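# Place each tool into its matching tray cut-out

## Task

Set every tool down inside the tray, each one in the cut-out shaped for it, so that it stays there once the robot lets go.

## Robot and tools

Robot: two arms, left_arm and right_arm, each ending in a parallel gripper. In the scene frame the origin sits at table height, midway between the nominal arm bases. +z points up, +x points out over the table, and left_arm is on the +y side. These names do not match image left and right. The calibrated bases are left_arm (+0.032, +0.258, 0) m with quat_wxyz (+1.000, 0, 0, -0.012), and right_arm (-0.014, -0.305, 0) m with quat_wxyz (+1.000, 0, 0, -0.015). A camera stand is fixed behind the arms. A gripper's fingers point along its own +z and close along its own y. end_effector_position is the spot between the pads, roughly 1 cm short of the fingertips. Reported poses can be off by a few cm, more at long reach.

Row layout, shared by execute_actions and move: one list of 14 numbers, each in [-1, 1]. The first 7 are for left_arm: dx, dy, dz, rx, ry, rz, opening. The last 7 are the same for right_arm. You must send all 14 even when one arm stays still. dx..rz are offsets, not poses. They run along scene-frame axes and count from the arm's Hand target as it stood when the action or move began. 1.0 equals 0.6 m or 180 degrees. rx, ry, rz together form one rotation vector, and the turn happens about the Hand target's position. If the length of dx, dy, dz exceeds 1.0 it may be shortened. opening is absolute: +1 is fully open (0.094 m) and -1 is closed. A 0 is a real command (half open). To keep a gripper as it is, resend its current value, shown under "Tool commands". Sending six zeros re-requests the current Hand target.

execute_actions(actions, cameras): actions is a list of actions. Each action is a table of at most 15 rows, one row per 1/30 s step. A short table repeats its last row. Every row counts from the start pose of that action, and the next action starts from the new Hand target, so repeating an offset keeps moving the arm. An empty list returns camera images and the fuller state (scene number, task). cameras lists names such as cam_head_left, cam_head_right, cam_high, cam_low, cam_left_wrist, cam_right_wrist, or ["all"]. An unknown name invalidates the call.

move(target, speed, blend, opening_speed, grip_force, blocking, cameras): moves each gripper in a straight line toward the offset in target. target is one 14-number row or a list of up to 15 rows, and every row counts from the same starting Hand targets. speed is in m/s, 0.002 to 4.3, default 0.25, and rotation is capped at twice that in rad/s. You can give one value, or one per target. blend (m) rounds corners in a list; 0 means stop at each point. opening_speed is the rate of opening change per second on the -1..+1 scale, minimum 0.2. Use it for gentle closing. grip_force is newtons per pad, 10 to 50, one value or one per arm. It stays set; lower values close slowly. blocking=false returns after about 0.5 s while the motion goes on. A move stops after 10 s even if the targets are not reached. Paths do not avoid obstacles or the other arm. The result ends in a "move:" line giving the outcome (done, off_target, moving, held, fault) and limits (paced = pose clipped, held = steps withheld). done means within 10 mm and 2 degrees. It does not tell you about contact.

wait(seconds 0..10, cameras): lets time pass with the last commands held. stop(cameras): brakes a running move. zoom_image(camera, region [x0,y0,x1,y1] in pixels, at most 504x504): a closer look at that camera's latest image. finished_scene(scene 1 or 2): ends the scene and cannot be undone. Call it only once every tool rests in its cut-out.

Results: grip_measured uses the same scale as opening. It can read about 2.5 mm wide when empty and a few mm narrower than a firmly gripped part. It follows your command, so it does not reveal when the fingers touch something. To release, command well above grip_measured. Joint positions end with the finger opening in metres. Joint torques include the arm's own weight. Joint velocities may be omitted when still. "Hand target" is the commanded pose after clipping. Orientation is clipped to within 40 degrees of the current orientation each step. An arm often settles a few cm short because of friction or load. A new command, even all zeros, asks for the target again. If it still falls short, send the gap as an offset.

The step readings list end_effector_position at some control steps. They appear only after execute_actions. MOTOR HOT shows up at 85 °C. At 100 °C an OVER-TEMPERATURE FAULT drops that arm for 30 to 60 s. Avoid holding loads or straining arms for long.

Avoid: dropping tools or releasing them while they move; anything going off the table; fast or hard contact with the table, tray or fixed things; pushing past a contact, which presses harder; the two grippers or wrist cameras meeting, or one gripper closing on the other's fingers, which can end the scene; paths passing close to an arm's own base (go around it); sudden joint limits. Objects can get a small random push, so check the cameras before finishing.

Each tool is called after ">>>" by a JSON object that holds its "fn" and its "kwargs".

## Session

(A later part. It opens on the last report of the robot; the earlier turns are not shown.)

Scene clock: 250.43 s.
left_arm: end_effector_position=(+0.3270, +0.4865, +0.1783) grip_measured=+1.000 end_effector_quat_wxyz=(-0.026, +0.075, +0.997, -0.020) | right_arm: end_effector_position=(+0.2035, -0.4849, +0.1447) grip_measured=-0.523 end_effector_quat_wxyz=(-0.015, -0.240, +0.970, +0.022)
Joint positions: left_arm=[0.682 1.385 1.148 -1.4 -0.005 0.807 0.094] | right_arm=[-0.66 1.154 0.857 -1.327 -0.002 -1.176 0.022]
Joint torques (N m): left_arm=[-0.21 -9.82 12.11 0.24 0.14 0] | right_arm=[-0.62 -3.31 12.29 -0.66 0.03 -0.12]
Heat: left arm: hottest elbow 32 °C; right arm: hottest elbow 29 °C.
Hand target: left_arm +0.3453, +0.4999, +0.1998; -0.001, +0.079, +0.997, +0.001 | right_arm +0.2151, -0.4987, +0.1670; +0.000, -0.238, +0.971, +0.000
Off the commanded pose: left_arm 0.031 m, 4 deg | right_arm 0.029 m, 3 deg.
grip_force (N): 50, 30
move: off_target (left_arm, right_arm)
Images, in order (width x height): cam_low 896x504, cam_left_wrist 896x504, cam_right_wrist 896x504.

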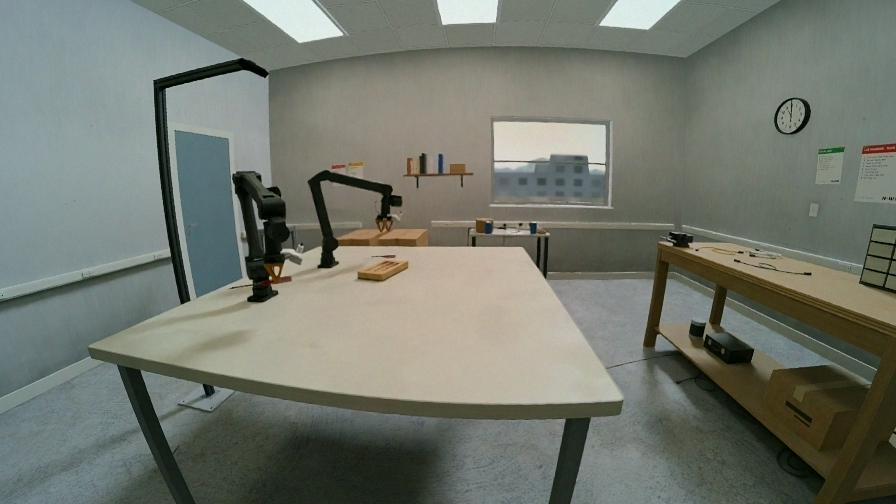

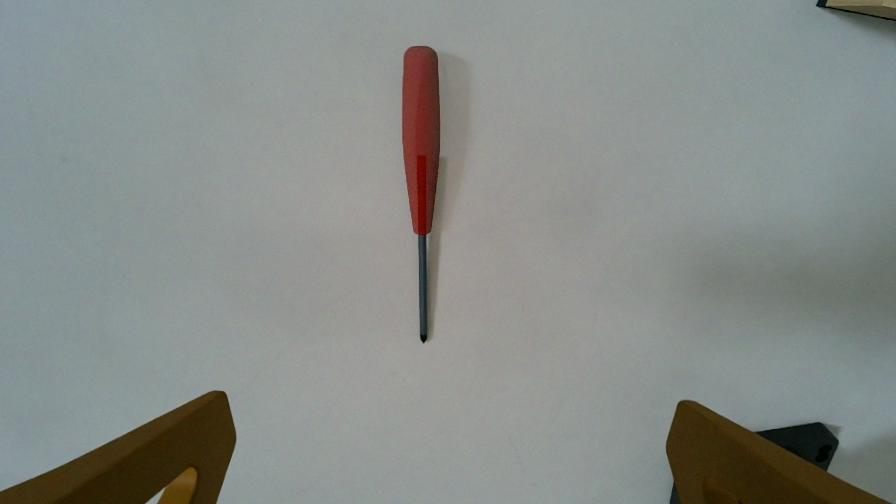

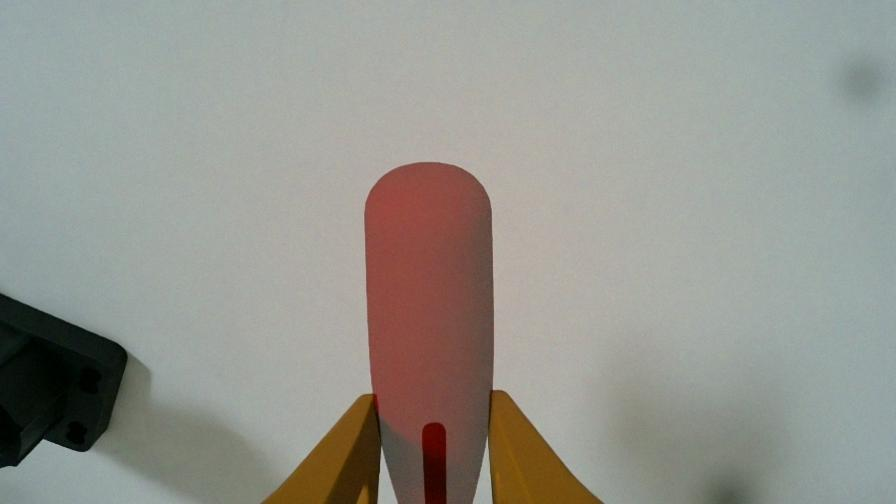

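>>> {"fn": "move", "kwargs": {"target": [0,0,0,0,0,0,1, 0.2,0.75,-0.033,0,0,0.17,-0.75]}}

>>> {"fn": "move", "kwargs": {"target": [0,0,0,0,0,0,1, 0.1123,0.40,-0.028,0,0,0.095,-0.75], "cameras": ["cam_low","cam_high","cam_left_wrist","cam_right_wrist","cam_head_left"]}}

Scene clock: 274.23 s.
left_arm: end_effector_position=(+0.3270, +0.4865, +0.1783) grip_measured=+1.000 end_effector_quat_wxyz=(-0.026, +0.075, +0.997, -0.020) | right_arm: end_effector_position=(+0.3171, -0.0625, +0.1276) grip_measured=-0.523 end_effector_quat_wxyz=(-0.029, -0.489, +0.872, -0.002)
Joint positions: left_arm=[0.682 1.385 1.148 -1.4 -0.005 0.808 0.094] | right_arm=[0.661 1.516 1.148 -1.262 -0.003 -0.392 0.022]
Joint torques (N m): left_arm=[-0.21 -9.82 12.1 0.24 0.13 0.01] | right_arm=[0.44 -7.36 12.07 -0.25 0.08 0.03]
Heat: left arm: hottest elbow 35 °C; right arm: hottest elbow 30 °C.
Hand target: left_arm +0.3453, +0.4999, +0.1998; -0.001, +0.079, +0.997, +0.001 | right_arm +0.3351, -0.0488, +0.1472; +0.000, -0.486, +0.874, +0.000
Off the commanded pose: left_arm 0.031 m, 4 deg | right_arm 0.030 m, 3 deg.
grip_force (N): 50, 30
move: off_target (left_arm, right_arm)

Scene clock: 275.83 s.
left_arm: end_effector_position=(+0.3270, +0.4865, +0.1783) grip_measured=+1.000 end_effector_quat_wxyz=(-0.026, +0.075, +0.997, -0.020) | right_arm: end_effector_position=(+0.3922, +0.1763, +0.1068) grip_measured=-0.523 end_effector_quat_wxyz=(-0.026, -0.606, +0.795, -0.004)
Joint positions: left_arm=[0.682 1.385 1.148 -1.4 -0.005 0.808 0.094] | right_arm=[0.899 2.087 1.897 -1.433 -0.003 -0.433 0.022]
Joint torques (N m): left_arm=[-0.21 -9.82 12.12 0.24 0.14 0.01] | right_arm=[0.26 -14.04 13.05 -0.66 0.07 -0.12]
Heat: left arm: hottest elbow 35 °C; right arm: hottest elbow 31 °C.
Hand target: left_arm +0.3453, +0.4999, +0.1998; -0.001, +0.079, +0.997, +0.001 | right_arm +0.4025, +0.1913, +0.1304; +0.000, -0.611, +0.792, +0.000
Off the commanded pose: left_arm 0.031 m, 4 deg | right_arm 0.030 m, 3 deg.
grip_force (N): 50, 30
move: off_target (left_arm, right_arm)
Images, in order (width x height): cam_head_left 896x504, cam_high 896x504, cam_low 896x504, cam_left_wrist 896x504, cam_right_wrist 896x504.

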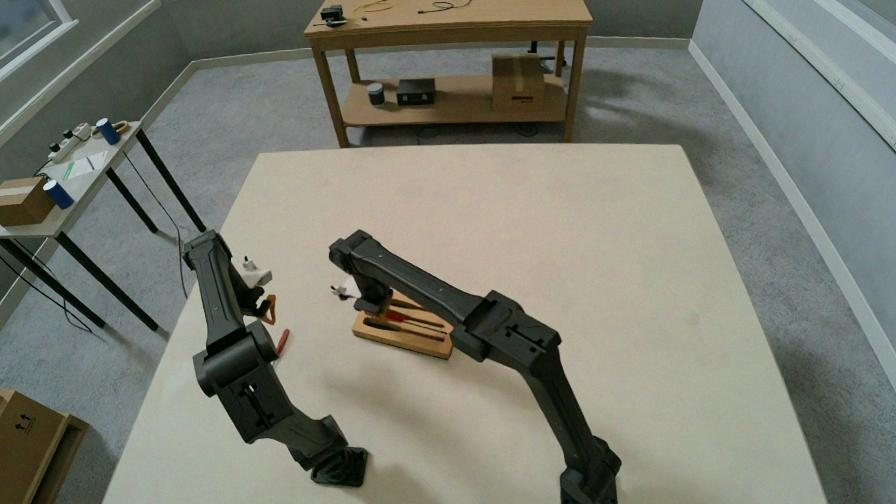

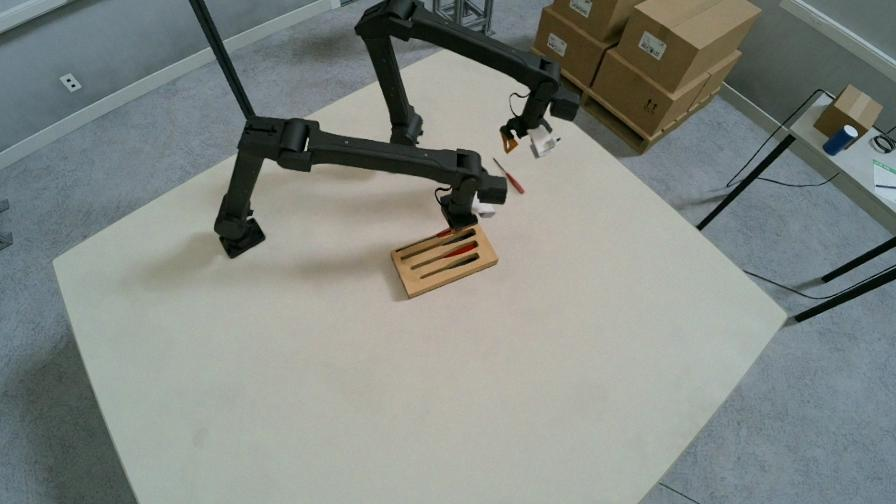

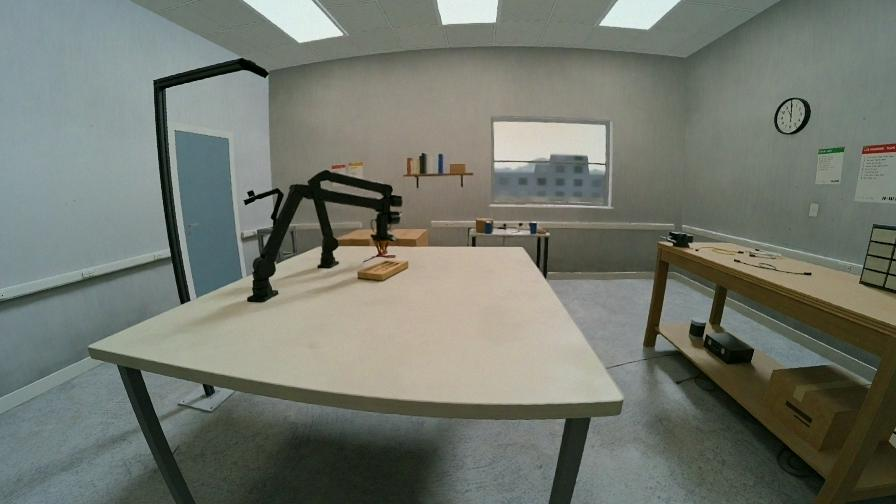

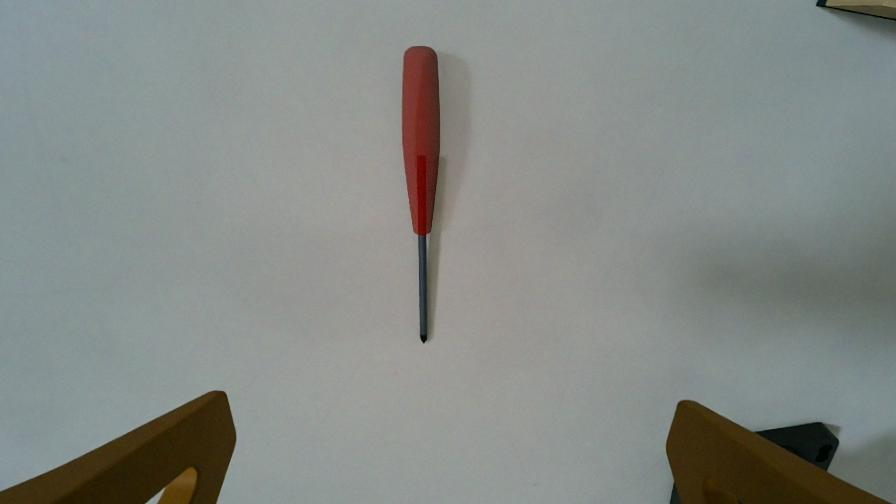

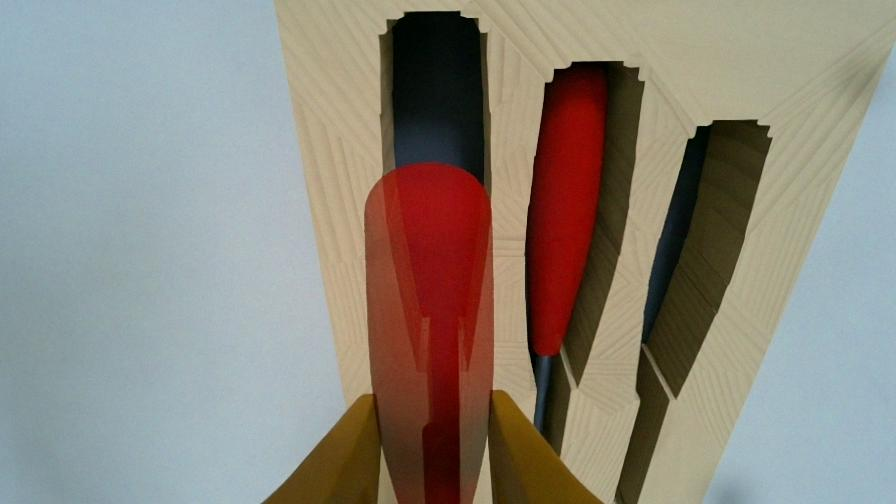

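>>> {"fn": "move", "kwargs": {"target": [0,0,0,0,0,0,1, 0,0.0,-0.033,0,0,0,-0.75], "cameras": ["cam_right_wrist"]}}

Scene clock: 287.53 s.
left_arm: end_effector_position=(+0.3270, +0.4865, +0.1783) grip_measured=+1.000 end_effector_quat_wxyz=(-0.026, +0.075, +0.997, -0.020) | right_arm: end_effector_position=(+0.3960, +0.1808, +0.1057) grip_measured=-0.523 end_effector_quat_wxyz=(-0.015, -0.606, +0.795, -0.002)
Joint positions: left_arm=[0.682 1.385 1.148 -1.4 -0.005 0.808 0.094] | right_arm=[0.899 2.088 1.897 -1.409 -0.003 -0.433 0.022]
Joint torques (N m): left_arm=[-0.21 -9.88 12.08 0.24 0.15 0.03] | right_arm=[0.56 -13.68 10.61 0.02 0.09 -0.15]
Motor temperatures (°C): left_arm=[21 24 36 21 19 20 22] | right_arm=[21 24 34 22 19 19 22]
Heat: left arm: hottest elbow 36 °C; right arm: hottest elbow 34 °C.
Hand target: left_arm +0.3453, +0.4999, +0.1998; -0.001, +0.079, +0.997, +0.001 | right_arm +0.4025, +0.1913, +0.1107; +0.000, -0.611, +0.792, +0.000
Off the commanded pose: left_arm 0.031 m, 4 deg | right_arm 0.013 m, 2 deg.
grip_force (N): 50, 30
move: off_target (left_arm, right_arm)
Images, in order (width x height): cam_right_wrist 896x504.

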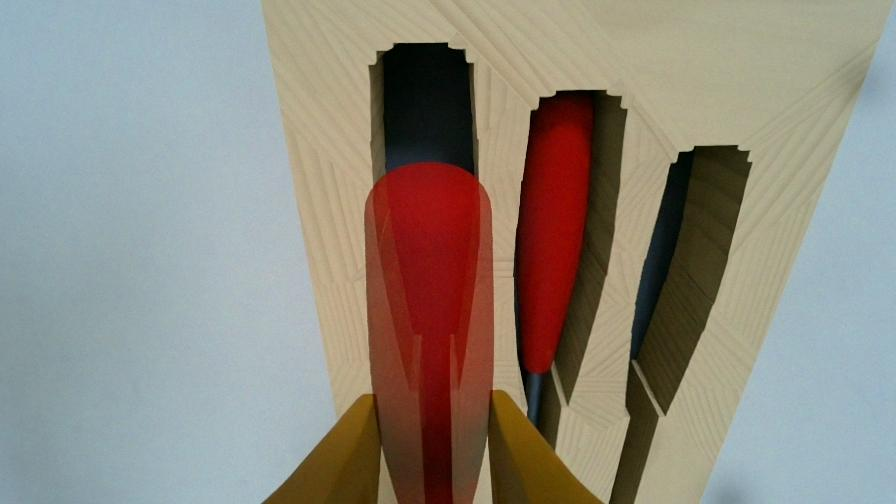

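>>> {"fn": "move", "kwargs": {"target": [0,0,0,0,0,0,1, -0.006,0.016,-0.045,0,0,0.007,-0.75], "speed": 0.1, "cameras": ["cam_right_wrist","cam_low"]}}

Scene clock: 313.93 s.
left_arm: end_effector_position=(+0.3270, +0.4865, +0.1783) grip_measured=+1.000 end_effector_quat_wxyz=(-0.026, +0.075, +0.997, -0.020) | right_arm: end_effector_position=(+0.4020, +0.1902, +0.0815) grip_measured=-0.523 end_effector_quat_wxyz=(-0.009, -0.610, +0.792, +0.000)
Joint positions: left_arm=[0.682 1.385 1.148 -1.4 -0.005 0.808 0.094] | right_arm=[0.902 2.127 1.897 -1.359 -0.003 -0.441 0.022]
Joint torques (N m): left_arm=[-0.38 -9.88 12.12 0.25 0.14 0.01] | right_arm=[1.26 -14.68 8.91 0.03 0.06 -0.17]
Heat: left arm: hottest elbow 39 °C; right arm: hottest elbow 36 °C.
Hand target: left_arm +0.3453, +0.4999, +0.1998; -0.001, +0.079, +0.997, +0.001 | right_arm +0.3989, +0.2008, +0.0836; +0.000, -0.619, +0.785, +0.000
Off the commanded pose: left_arm 0.031 m, 4 deg | right_arm 0.011 m, 2 deg.
grip_force (N): 50, 30
move: off_target (left_arm, right_arm)
Images, in order (width x height): cam_low 896x504, cam_right_wrist 896x504.

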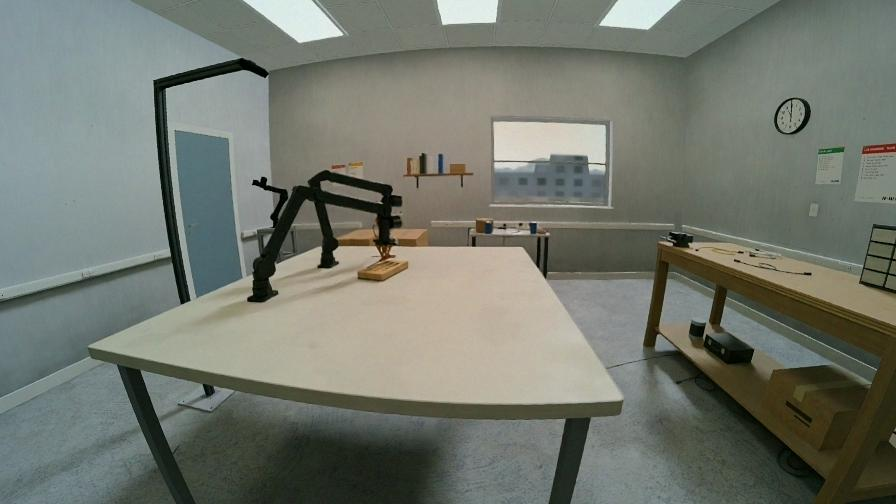

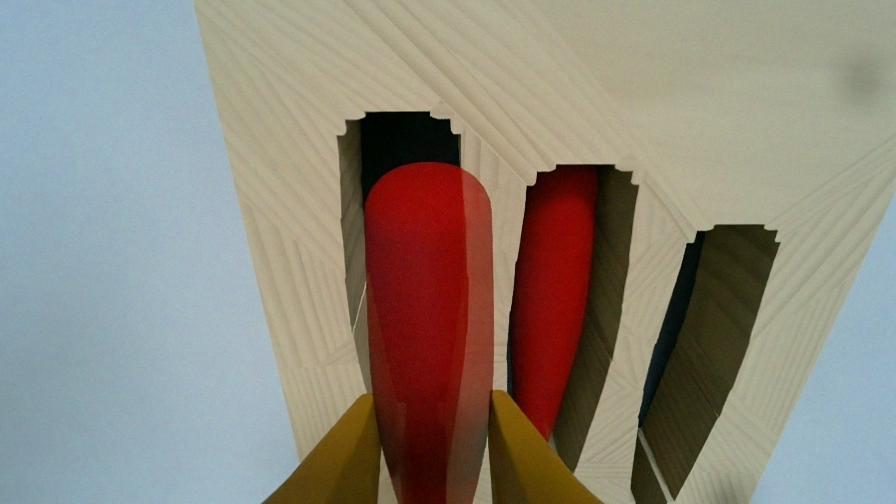

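>>> {"fn": "move", "kwargs": {"target": [0,0,0,0,0,0,1, -0.0157,0.0103,-0.005,0,0,0,-0.75], "speed": 0.1, "cameras": ["cam_right_wrist"]}}

Scene clock: 339.47 s.
left_arm: end_effector_position=(+0.3270, +0.4865, +0.1783) grip_measured=+1.000 end_effector_quat_wxyz=(-0.026, +0.075, +0.997, -0.020) | right_arm: end_effector_position=(+0.3930, +0.2005, +0.0815) grip_measured=-0.523 end_effector_quat_wxyz=(-0.005, -0.618, +0.786, +0.000)
Joint positions: left_arm=[0.682 1.385 1.148 -1.4 -0.005 0.808 0.094] | right_arm=[0.922 2.127 1.897 -1.35 -0.003 -0.441 0.022]
Joint torques (N m): left_arm=[-0.32 -9.93 12.11 0.24 0.14 0.02] | right_arm=[1.08 -14.27 8.17 0.13 0.08 0.04]
Motor temperatures (°C): left_arm=[21 24 41 21 19 20 22] | right_arm=[21 24 36 22 19 19 22]
Heat: left arm: hottest elbow 41 °C; right arm: hottest elbow 36 °C.
Hand target: left_arm +0.3453, +0.4999, +0.1998; -0.001, +0.079, +0.997, +0.001 | right_arm +0.3896, +0.2069, +0.0806; +0.000, -0.619, +0.785, +0.000
Off the commanded pose: left_arm 0.031 m, 4 deg | right_arm 0.007 m, 1 deg.
grip_force (N): 50, 30
move: off_target (left_arm)
Images, in order (width x height): cam_right_wrist 896x504.

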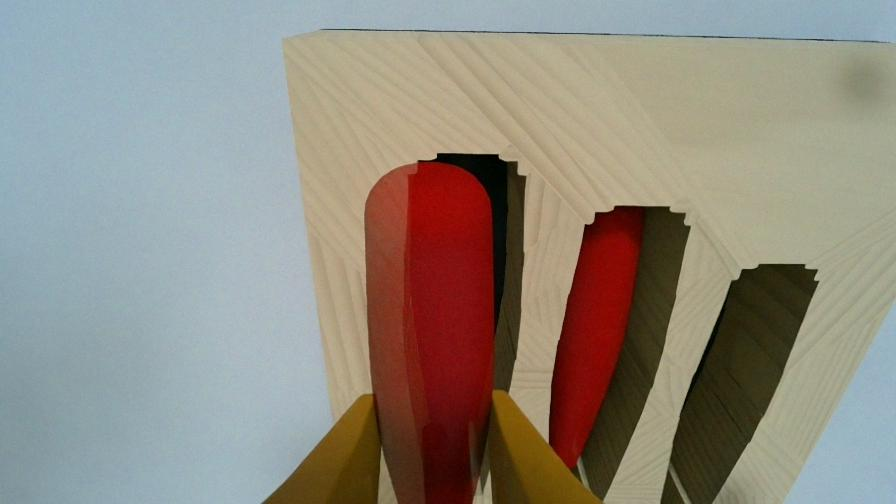

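>>> {"fn": "wait", "kwargs": {"seconds": 0.1, "cameras": ["cam_head_left","cam_high","cam_low"]}}

>>> {"fn": "zoom_image", "kwargs": {"camera": "cam_high", "region": [380, 180, 540, 310]}}

>>> {"fn": "zoom_image", "kwargs": {"camera": "cam_low", "region": [340, 220, 430, 290]}}

Scene clock: 356.57 s.
left_arm: end_effector_position=(+0.3270, +0.4865, +0.1783) grip_measured=+1.000 end_effector_quat_wxyz=(-0.026, +0.075, +0.997, -0.020) | right_arm: end_effector_position=(+0.3930, +0.2005, +0.0815) grip_measured=-0.523 end_effector_quat_wxyz=(-0.005, -0.618, +0.786, +0.000)
Joint positions: left_arm=[0.682 1.385 1.148 -1.4 -0.005 0.808 0.094] | right_arm=[0.922 2.127 1.897 -1.35 -0.003 -0.44 0.022]
Joint torques (N m): left_arm=[-0.26 -9.82 12.1 0.25 0.13 0.01] | right_arm=[1.03 -14.33 8.14 0.02 0.06 0.03]
Heat: left arm: hottest elbow 42 °C; right arm: hottest elbow 35 °C.
Hand target: left_arm +0.3453, +0.4999, +0.1998; -0.001, +0.079, +0.997, +0.001 | right_arm +0.3896, +0.2069, +0.0806; +0.000, -0.619, +0.785, +0.000
Tool commands: left_gripper/opening=+1.0 right_gripper/opening=-0.75
Off the commanded pose: left_arm 0.031 m, 4 deg | right_arm 0.007 m, 1 deg.
grip_force (N): 50, 30
wait: 0.10 s; at rest from the start
Images, in order (width x height): cam_head_left 896x504, cam_high 896x504, cam_low 896x504.

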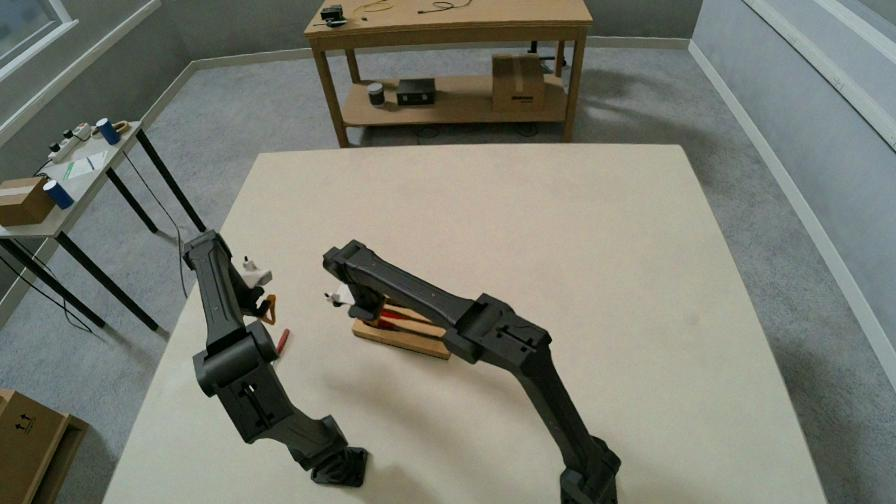

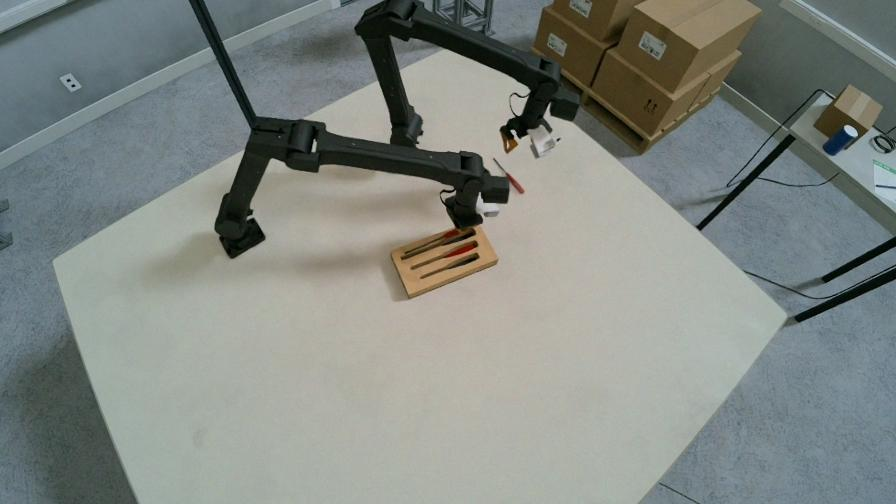

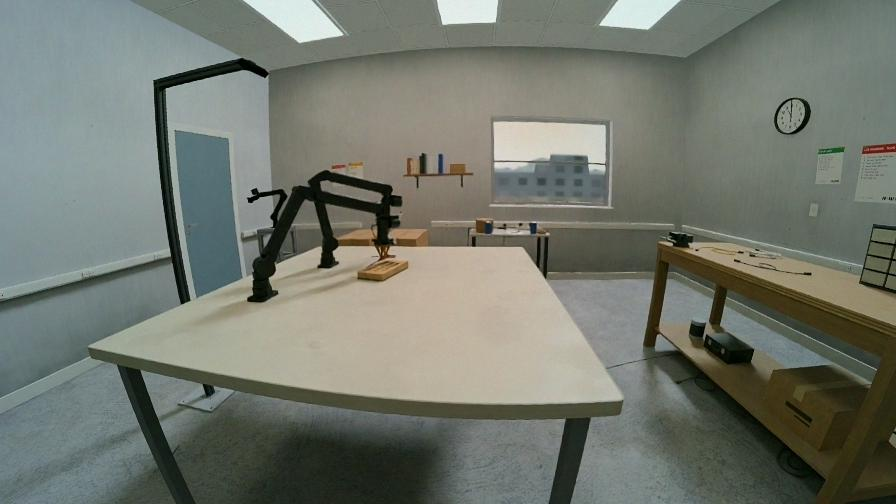

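Scaled by 3.150 from the camera's 896x504 image, which has a finer 1280x720 frame.

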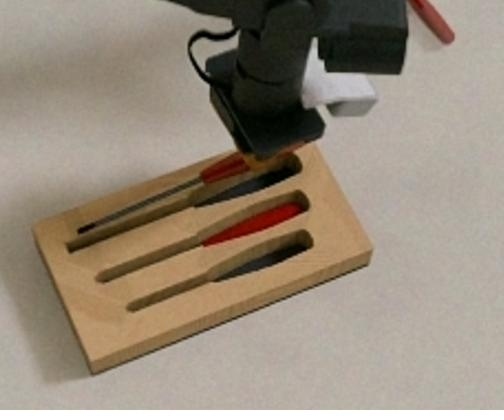

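Scaled by 5.600 from the camera's 896x504 image, which has a finer 1280x720 frame.

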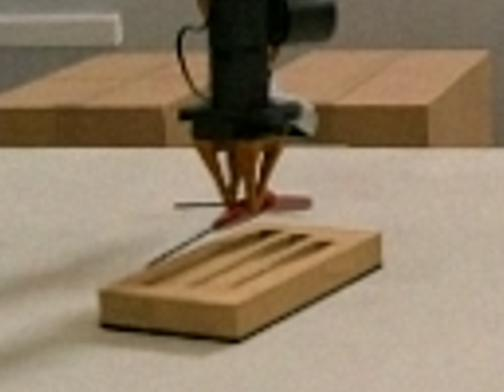

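>>> {"fn": "move", "kwargs": {"target": [0,0,0,0,0,0,1, 0.0115,-0.013,-0.017,0,0,0,-0.75], "speed": 0.1, "cameras": ["cam_right_wrist"]}}

Scene clock: 377.13 s.
left_arm: end_effector_position=(+0.3270, +0.4865, +0.1783) grip_measured=+1.000 end_effector_quat_wxyz=(-0.026, +0.075, +0.997, -0.020) | right_arm: end_effector_position=(+0.3939, +0.2016, +0.0761) grip_measured=-0.523 end_effector_quat_wxyz=(+0.001, -0.618, +0.786, +0.001)
Joint positions: left_arm=[0.682 1.385 1.148 -1.4 -0.005 0.808 0.094] | right_arm=[0.922 2.127 1.883 -1.325 -0.003 -0.441 0.022]
Joint torques (N m): left_arm=[-0.26 -9.88 12.11 0.25 0.14 0.01] | right_arm=[-0.03 -13.68 7.42 0.09 0.08 -0.14]
Heat: left arm: hottest elbow 43 °C; right arm: hottest elbow 35 °C.
Hand target: left_arm +0.3453, +0.4999, +0.1998; -0.001, +0.079, +0.997, +0.001 | right_arm +0.3965, +0.1991, +0.0703; +0.000, -0.619, +0.785, +0.000
Off the commanded pose: left_arm 0.031 m, 4 deg | right_arm 0.007 m, 0 deg.
grip_force (N): 50, 30
move: off_target (left_arm)
Images, in order (width x height): cam_right_wrist 896x504.

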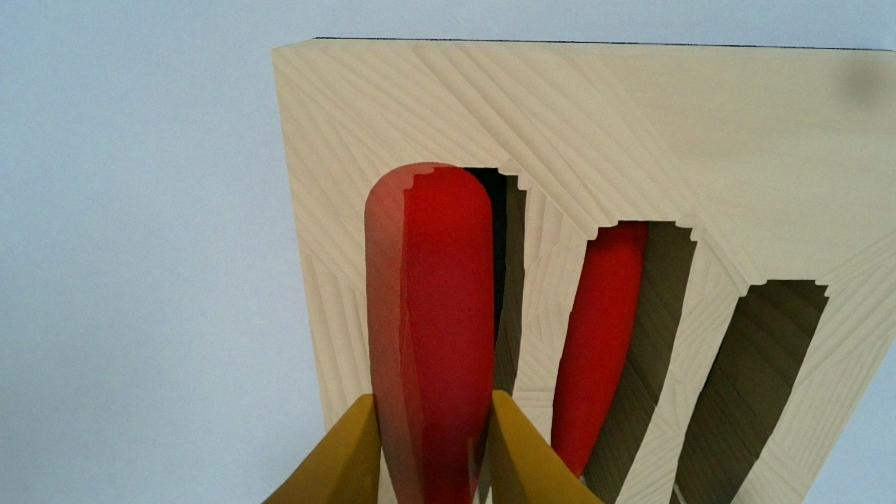

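>>> {"fn": "move", "kwargs": {"target": [0,0,0,0,0,0,1, 0.010,-0.022,0.0,0,0,0,-0.75], "speed": 0.1, "cameras": ["cam_right_wrist"]}}

Scene clock: 390.87 s.
left_arm: end_effector_position=(+0.3270, +0.4865, +0.1783) grip_measured=+1.000 end_effector_quat_wxyz=(-0.026, +0.075, +0.997, -0.020) | right_arm: end_effector_position=(+0.3957, +0.1909, +0.0651) grip_measured=-0.523 end_effector_quat_wxyz=(-0.008, -0.621, +0.784, +0.000)
Joint positions: left_arm=[0.682 1.385 1.148 -1.4 -0.005 0.808 0.094] | right_arm=[0.91 2.127 1.853 -1.312 -0.003 -0.46 0.022]
Joint torques (N m): left_arm=[-0.26 -9.88 12.1 0.28 0.14 0.01] | right_arm=[-0.5 -14.92 7.32 0.02 0.08 -0.16]
Heat: left arm: hottest elbow 44 °C; right arm: hottest elbow 33 °C.
Hand target: left_arm +0.3453, +0.4999, +0.1998; -0.001, +0.079, +0.997, +0.001 | right_arm +0.4024, +0.1861, +0.0704; +0.000, -0.619, +0.785, +0.000
Off the commanded pose: left_arm 0.031 m, 4 deg | right_arm 0.010 m, 1 deg.
grip_force (N): 50, 30
move: off_target (left_arm)
Images, in order (width x height): cam_right_wrist 896x504.

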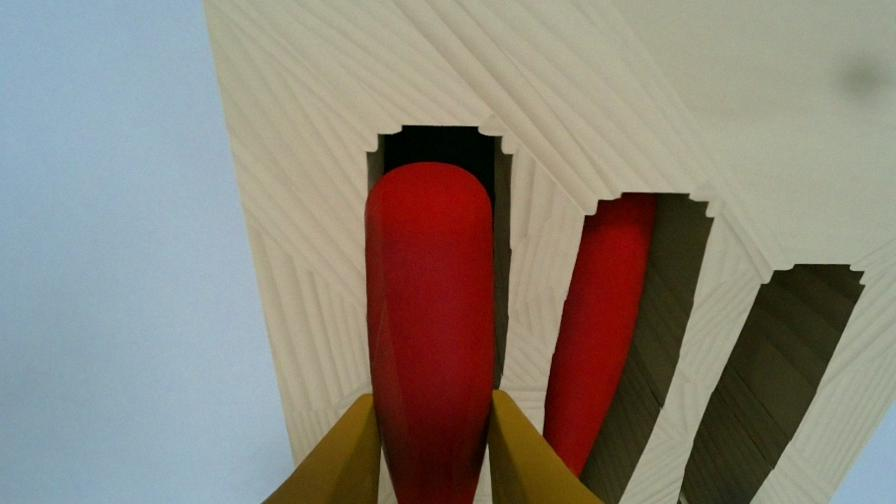

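>>> {"fn": "move", "kwargs": {"target": [0,0,0,0,0,0,1, 0.005,0.006,-0.02,0,0,0,-0.75], "speed": 0.08, "cameras": ["cam_right_wrist","cam_high","cam_low"]}}

>>> {"fn": "zoom_image", "kwargs": {"camera": "cam_high", "region": [380, 180, 540, 310]}}

>>> {"fn": "zoom_image", "kwargs": {"camera": "cam_low", "region": [340, 220, 430, 290]}}

Scene clock: 408.67 s.
left_arm: end_effector_position=(+0.3270, +0.4865, +0.1783) grip_measured=+1.000 end_effector_quat_wxyz=(-0.026, +0.075, +0.997, -0.020) | right_arm: end_effector_position=(+0.3982, +0.1940, +0.0651) grip_measured=-0.523 end_effector_quat_wxyz=(+0.000, -0.621, +0.784, +0.001)
Joint positions: left_arm=[0.682 1.385 1.148 -1.4 -0.005 0.808 0.094] | right_arm=[0.91 2.127 1.853 -1.296 -0.003 -0.46 0.022]
Joint torques (N m): left_arm=[-0.38 -9.88 12.12 0.25 0.14 0.01] | right_arm=[-0.5 -13.39 7.71 0.08 0.08 -0.16]
Heat: left arm: hottest elbow 45 °C; right arm: hottest elbow 33 °C.
Hand target: left_arm +0.3453, +0.4999, +0.1998; -0.001, +0.079, +0.997, +0.001 | right_arm +0.4054, +0.1897, +0.0584; +0.000, -0.619, +0.785, +0.000
Off the commanded pose: left_arm 0.031 m, 4 deg | right_arm 0.011 m, 0 deg.
grip_force (N): 50, 30
move: off_target (left_arm, right_arm)
Images, in order (width x height): cam_high 896x504, cam_low 896x504, cam_right_wrist 896x504.

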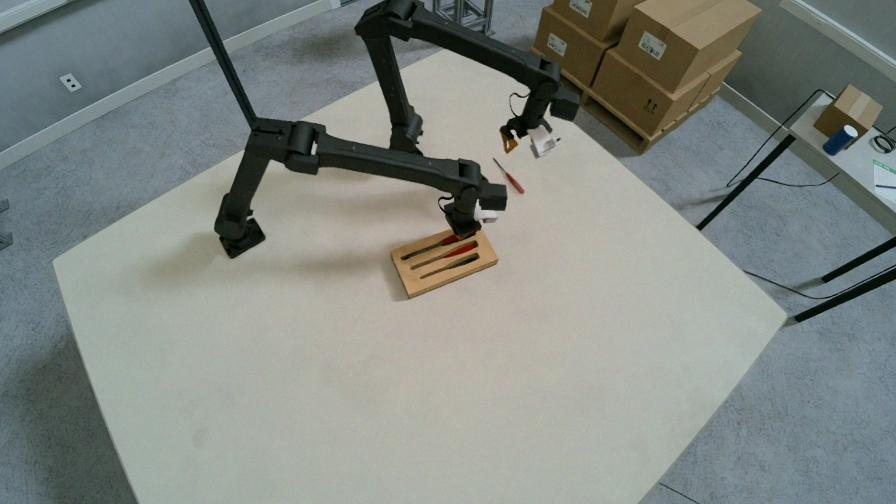

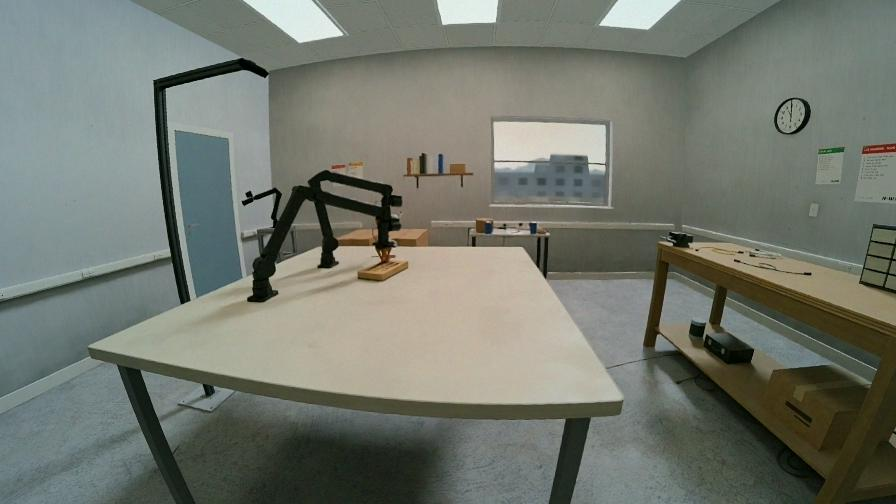

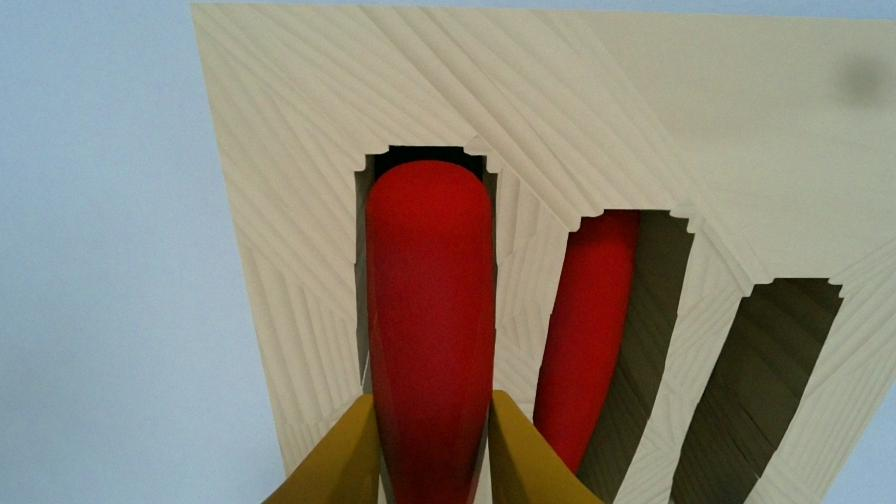

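Scaled by 3.150 from the camera's 896x504 image, which has a finer 1280x720 frame.

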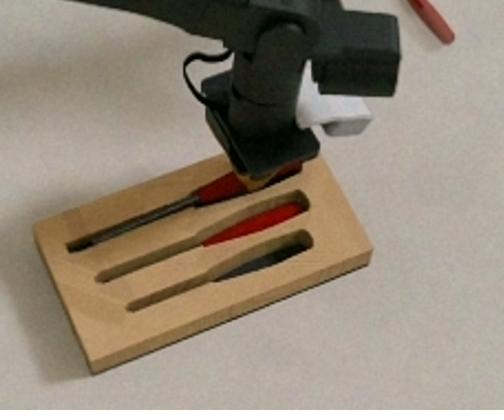

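Scaled by 5.600 from the camera's 896x504 image, which has a finer 1280x720 frame.

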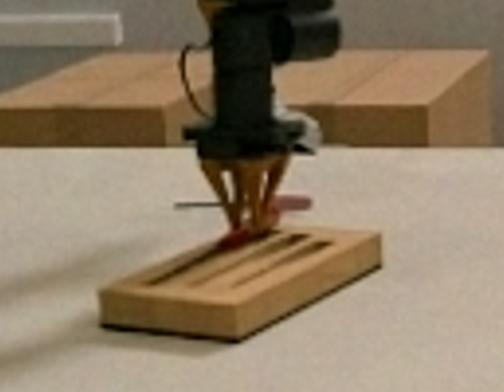

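>>> {"fn": "move", "kwargs": {"target": [0,0,0,0,0,0,1, -0.0005,-0.003,-0.0155,0,0,0,-0.75], "speed": 0.05, "cameras": ["cam_right_wrist"]}}

Scene clock: 419.57 s.
left_arm: end_effector_position=(+0.3270, +0.4865, +0.1783) grip_measured=+1.000 end_effector_quat_wxyz=(-0.026, +0.075, +0.997, -0.020) | right_arm: end_effector_position=(+0.3993, +0.1941, +0.0591) grip_measured=-0.523 end_effector_quat_wxyz=(+0.004, -0.621, +0.784, +0.002)
Joint positions: left_arm=[0.682 1.385 1.148 -1.4 -0.005 0.808 0.094] | right_arm=[0.909 2.129 1.84 -1.274 -0.003 -0.462 0.022]
Joint torques (N m): left_arm=[-0.38 -9.88 12.12 0.24 0.14 0.02] | right_arm=[-0.62 -13.45 7.17 0.14 0.06 -0.16]
Heat: left arm: hottest elbow 45 °C; right arm: hottest elbow 33 °C.
Hand target: left_arm +0.3453, +0.4999, +0.1998; -0.001, +0.079, +0.997, +0.001 | right_arm +0.4052, +0.1878, +0.0492; +0.000, -0.619, +0.785, +0.000
Off the commanded pose: left_arm 0.031 m, 4 deg | right_arm 0.013 m, 1 deg.
grip_force (N): 50, 30
move: off_target (left_arm, right_arm)
Images, in order (width x height): cam_right_wrist 896x504.

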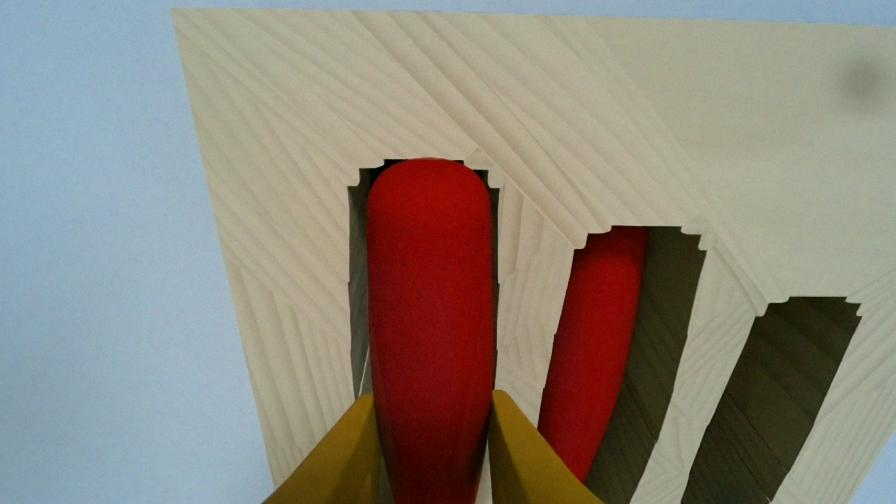

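>>> {"fn": "move", "kwargs": {"target": [0,0,0,0,0,0,1, -0.002,-0.008,-0.006,0,0,0,-0.75], "speed": 0.05, "cameras": ["cam_right_wrist"]}}

Scene clock: 428.10 s.
left_arm: end_effector_position=(+0.3270, +0.4865, +0.1783) grip_measured=+1.000 end_effector_quat_wxyz=(-0.026, +0.075, +0.997, -0.020) | right_arm: end_effector_position=(+0.3989, +0.1923, +0.0548) grip_measured=-0.523 end_effector_quat_wxyz=(+0.004, -0.621, +0.784, +0.002)
Joint positions: left_arm=[0.682 1.385 1.148 -1.4 -0.005 0.808 0.094] | right_arm=[0.908 2.128 1.827 -1.261 -0.002 -0.463 0.022]
Joint torques (N m): left_arm=[-0.15 -9.93 12.11 0.23 0.15 0.01] | right_arm=[-0.85 -13.98 6.27 0.25 0.04 -0.19]
Heat: left arm: hottest elbow 45 °C; right arm: hottest elbow 32 °C.
Hand target: left_arm +0.3453, +0.4999, +0.1998; -0.001, +0.079, +0.997, +0.001 | right_arm +0.4040, +0.1829, +0.0455; +0.000, -0.619, +0.785, +0.000
Off the commanded pose: left_arm 0.031 m, 4 deg | right_arm 0.014 m, 1 deg.
grip_force (N): 50, 30
move: off_target (left_arm, right_arm)
Images, in order (width x height): cam_right_wrist 896x504.

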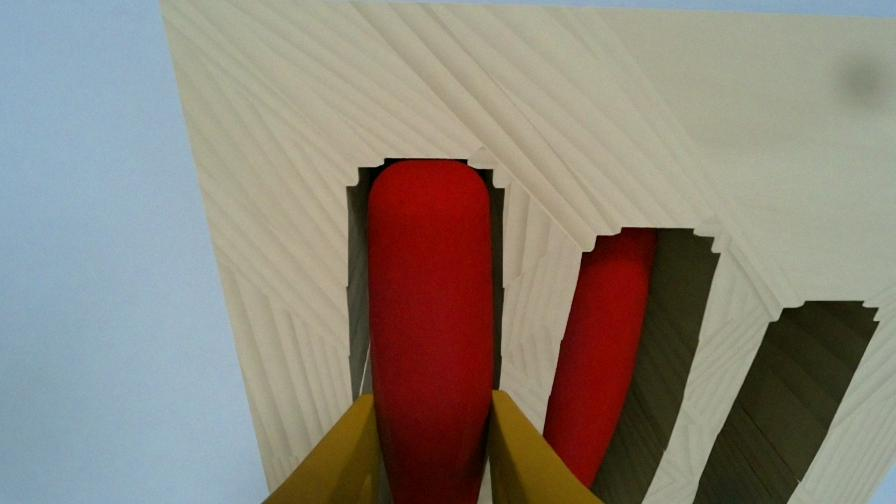

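>>> {"fn": "move", "kwargs": {"target": [0,0,0,0,0,0,1, 0.0,0.0,-0.007,0,0,0,-0.75], "speed": 0.03, "cameras": ["cam_right_wrist"]}}

Scene clock: 435.23 s.
left_arm: end_effector_position=(+0.3270, +0.4865, +0.1783) grip_measured=+1.000 end_effector_quat_wxyz=(-0.026, +0.075, +0.997, -0.020) | right_arm: end_effector_position=(+0.3989, +0.1923, +0.0546) grip_measured=-0.523 end_effector_quat_wxyz=(+0.006, -0.621, +0.784, +0.002)
Joint positions: left_arm=[0.682 1.385 1.148 -1.4 -0.005 0.808 0.094] | right_arm=[0.908 2.125 1.822 -1.255 -0.002 -0.463 0.022]
Joint torques (N m): left_arm=[-0.32 -9.93 12.1 0.25 0.14 0.02] | right_arm=[-0.73 -13.51 6.23 0.38 0.04 -0.18]
Motor temperatures (°C): left_arm=[21 25 46 21 19 20 22] | right_arm=[21 27 32 22 19 19 23]
Heat: left arm: hottest elbow 46 °C; right arm: hottest elbow 32 °C.
Hand target: left_arm +0.3453, +0.4999, +0.1998; -0.001, +0.079, +0.997, +0.001 | right_arm +0.4040, +0.1829, +0.0413; +0.000, -0.619, +0.785, +0.000
Off the commanded pose: left_arm 0.031 m, 4 deg | right_arm 0.017 m, 1 deg.
grip_force (N): 50, 30
move: off_target (left_arm, right_arm)
Images, in order (width x height): cam_right_wrist 896x504.

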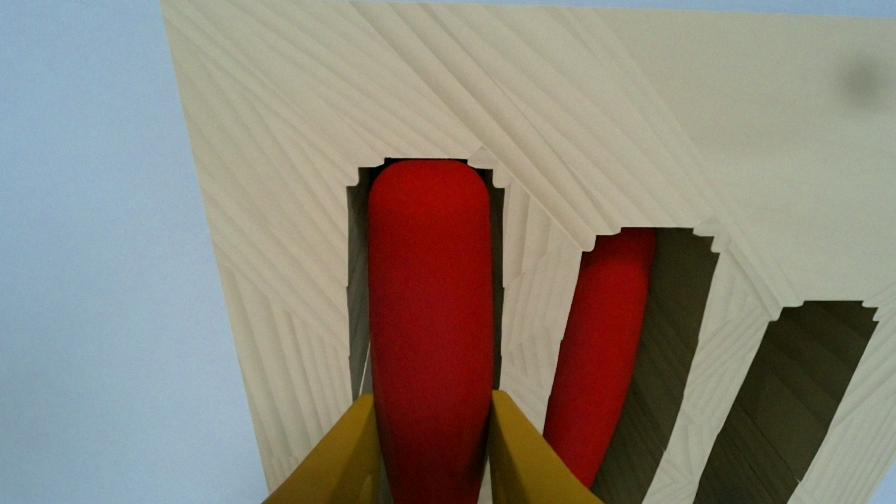

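>>> {"fn": "move", "kwargs": {"target": [0,0,0,0,0,0,1, 0.0,0.0,0.008,0,0,0,-0.3], "speed": 0.03, "opening_speed": 0.2, "cameras": ["cam_right_wrist"]}}

Scene clock: 443.33 s.
left_arm: end_effector_position=(+0.3270, +0.4865, +0.1783) grip_measured=+1.000 end_effector_quat_wxyz=(-0.026, +0.075, +0.997, -0.020) | right_arm: end_effector_position=(+0.4003, +0.1915, +0.0548) grip_measured=-0.302 end_effector_quat_wxyz=(+0.007, -0.621, +0.784, +0.002)
Joint positions: left_arm=[0.682 1.385 1.148 -1.4 -0.005 0.808 0.094] | right_arm=[0.905 2.125 1.822 -1.254 -0.001 -0.465 0.033]
Joint torques (N m): left_arm=[-0.21 -9.88 12.12 0.25 0.14 0.01] | right_arm=[-0.67 -13.74 6.71 -0.05 0.02 -0.15]
Heat: left arm: hottest elbow 46 °C; right arm: hottest elbow 31 °C.
Hand target: left_arm +0.3453, +0.4999, +0.1998; -0.001, +0.079, +0.997, +0.001 | right_arm +0.4039, +0.1830, +0.0462; +0.000, -0.619, +0.785, +0.000
Off the commanded pose: left_arm 0.031 m, 4 deg | right_arm 0.013 m, 1 deg.
grip_force (N): 50, 30
move: off_target (left_arm, right_arm)
Images, in order (width x height): cam_right_wrist 896x504.

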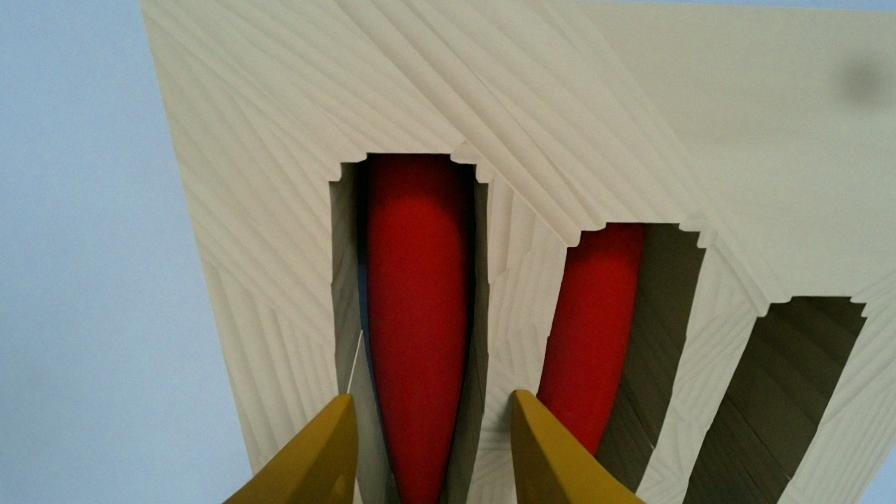

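>>> {"fn": "move", "kwargs": {"target": [0.0035,-0.0157,-0.233,0,0,-0.003,0.4, 0,0,0.2,0,0,0,-0.3], "cameras": ["cam_left_wrist","cam_right_wrist"], "grip_force": [30,30]}}

Scene clock: 466.10 s.
left_arm: end_effector_position=(+0.3414, +0.4932, +0.0573) grip_measured=+0.402 end_effector_quat_wxyz=(-0.008, +0.079, +0.997, -0.004) | right_arm: end_effector_position=(+0.3905, +0.1798, +0.1527) grip_measured=-0.302 end_effector_quat_wxyz=(-0.015, -0.621, +0.784, -0.002)
Joint positions: left_arm=[0.673 1.524 0.952 -1.015 -0.004 0.808 0.066] | right_arm=[0.905 2.055 1.968 -1.513 -0.001 -0.465 0.033]
Joint torques (N m): left_arm=[-1.38 -11.16 7.09 0.47 0.13 -0.11] | right_arm=[-0.67 -13.27 11.96 -0.65 0.03 -0.16]
Heat: left arm: hottest elbow 46 °C; right arm: hottest shoulder 30 °C.
Hand target: left_arm +0.3474, +0.4904, +0.0601; -0.001, +0.084, +0.996, +0.001 | right_arm +0.4039, +0.1831, +0.1662; +0.000, -0.619, +0.785, +0.000
Off the commanded pose: left_arm 0.007 m, 1 deg | right_arm 0.019 m, 2 deg.
grip_force (N): 30, 30
move: off_target (right_arm)
Images, in order (width x height): cam_left_wrist 896x504, cam_right_wrist 896x504.

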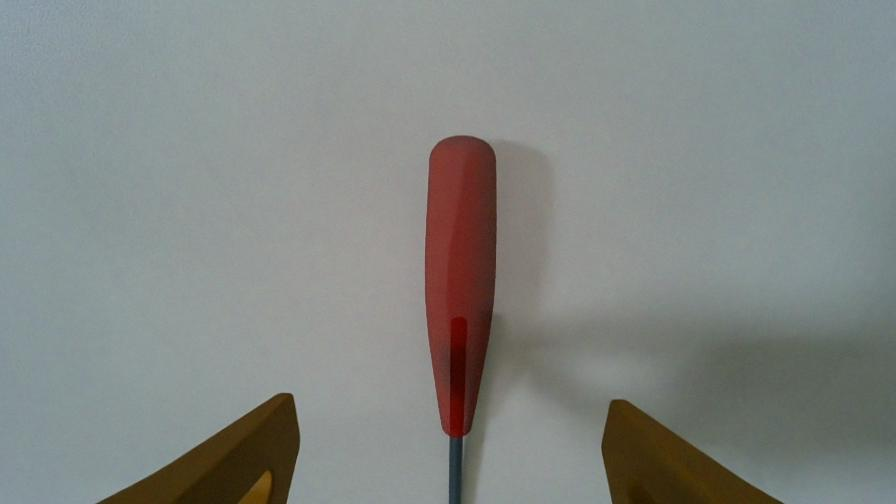

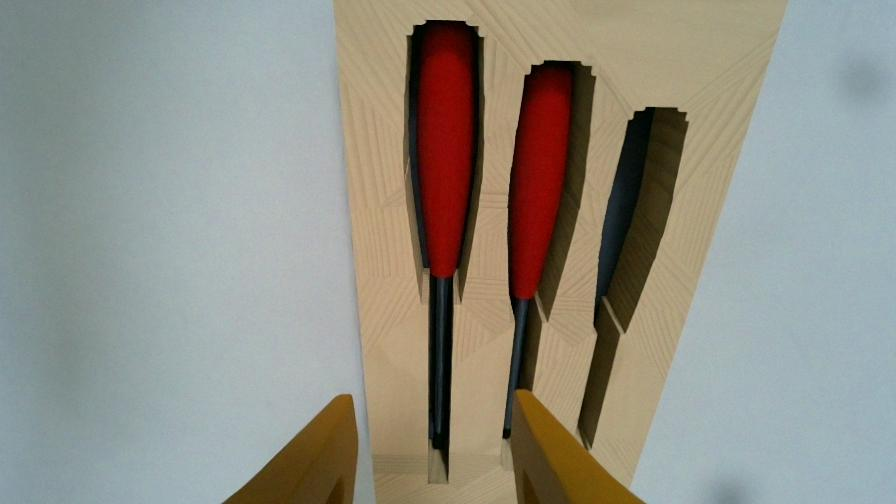

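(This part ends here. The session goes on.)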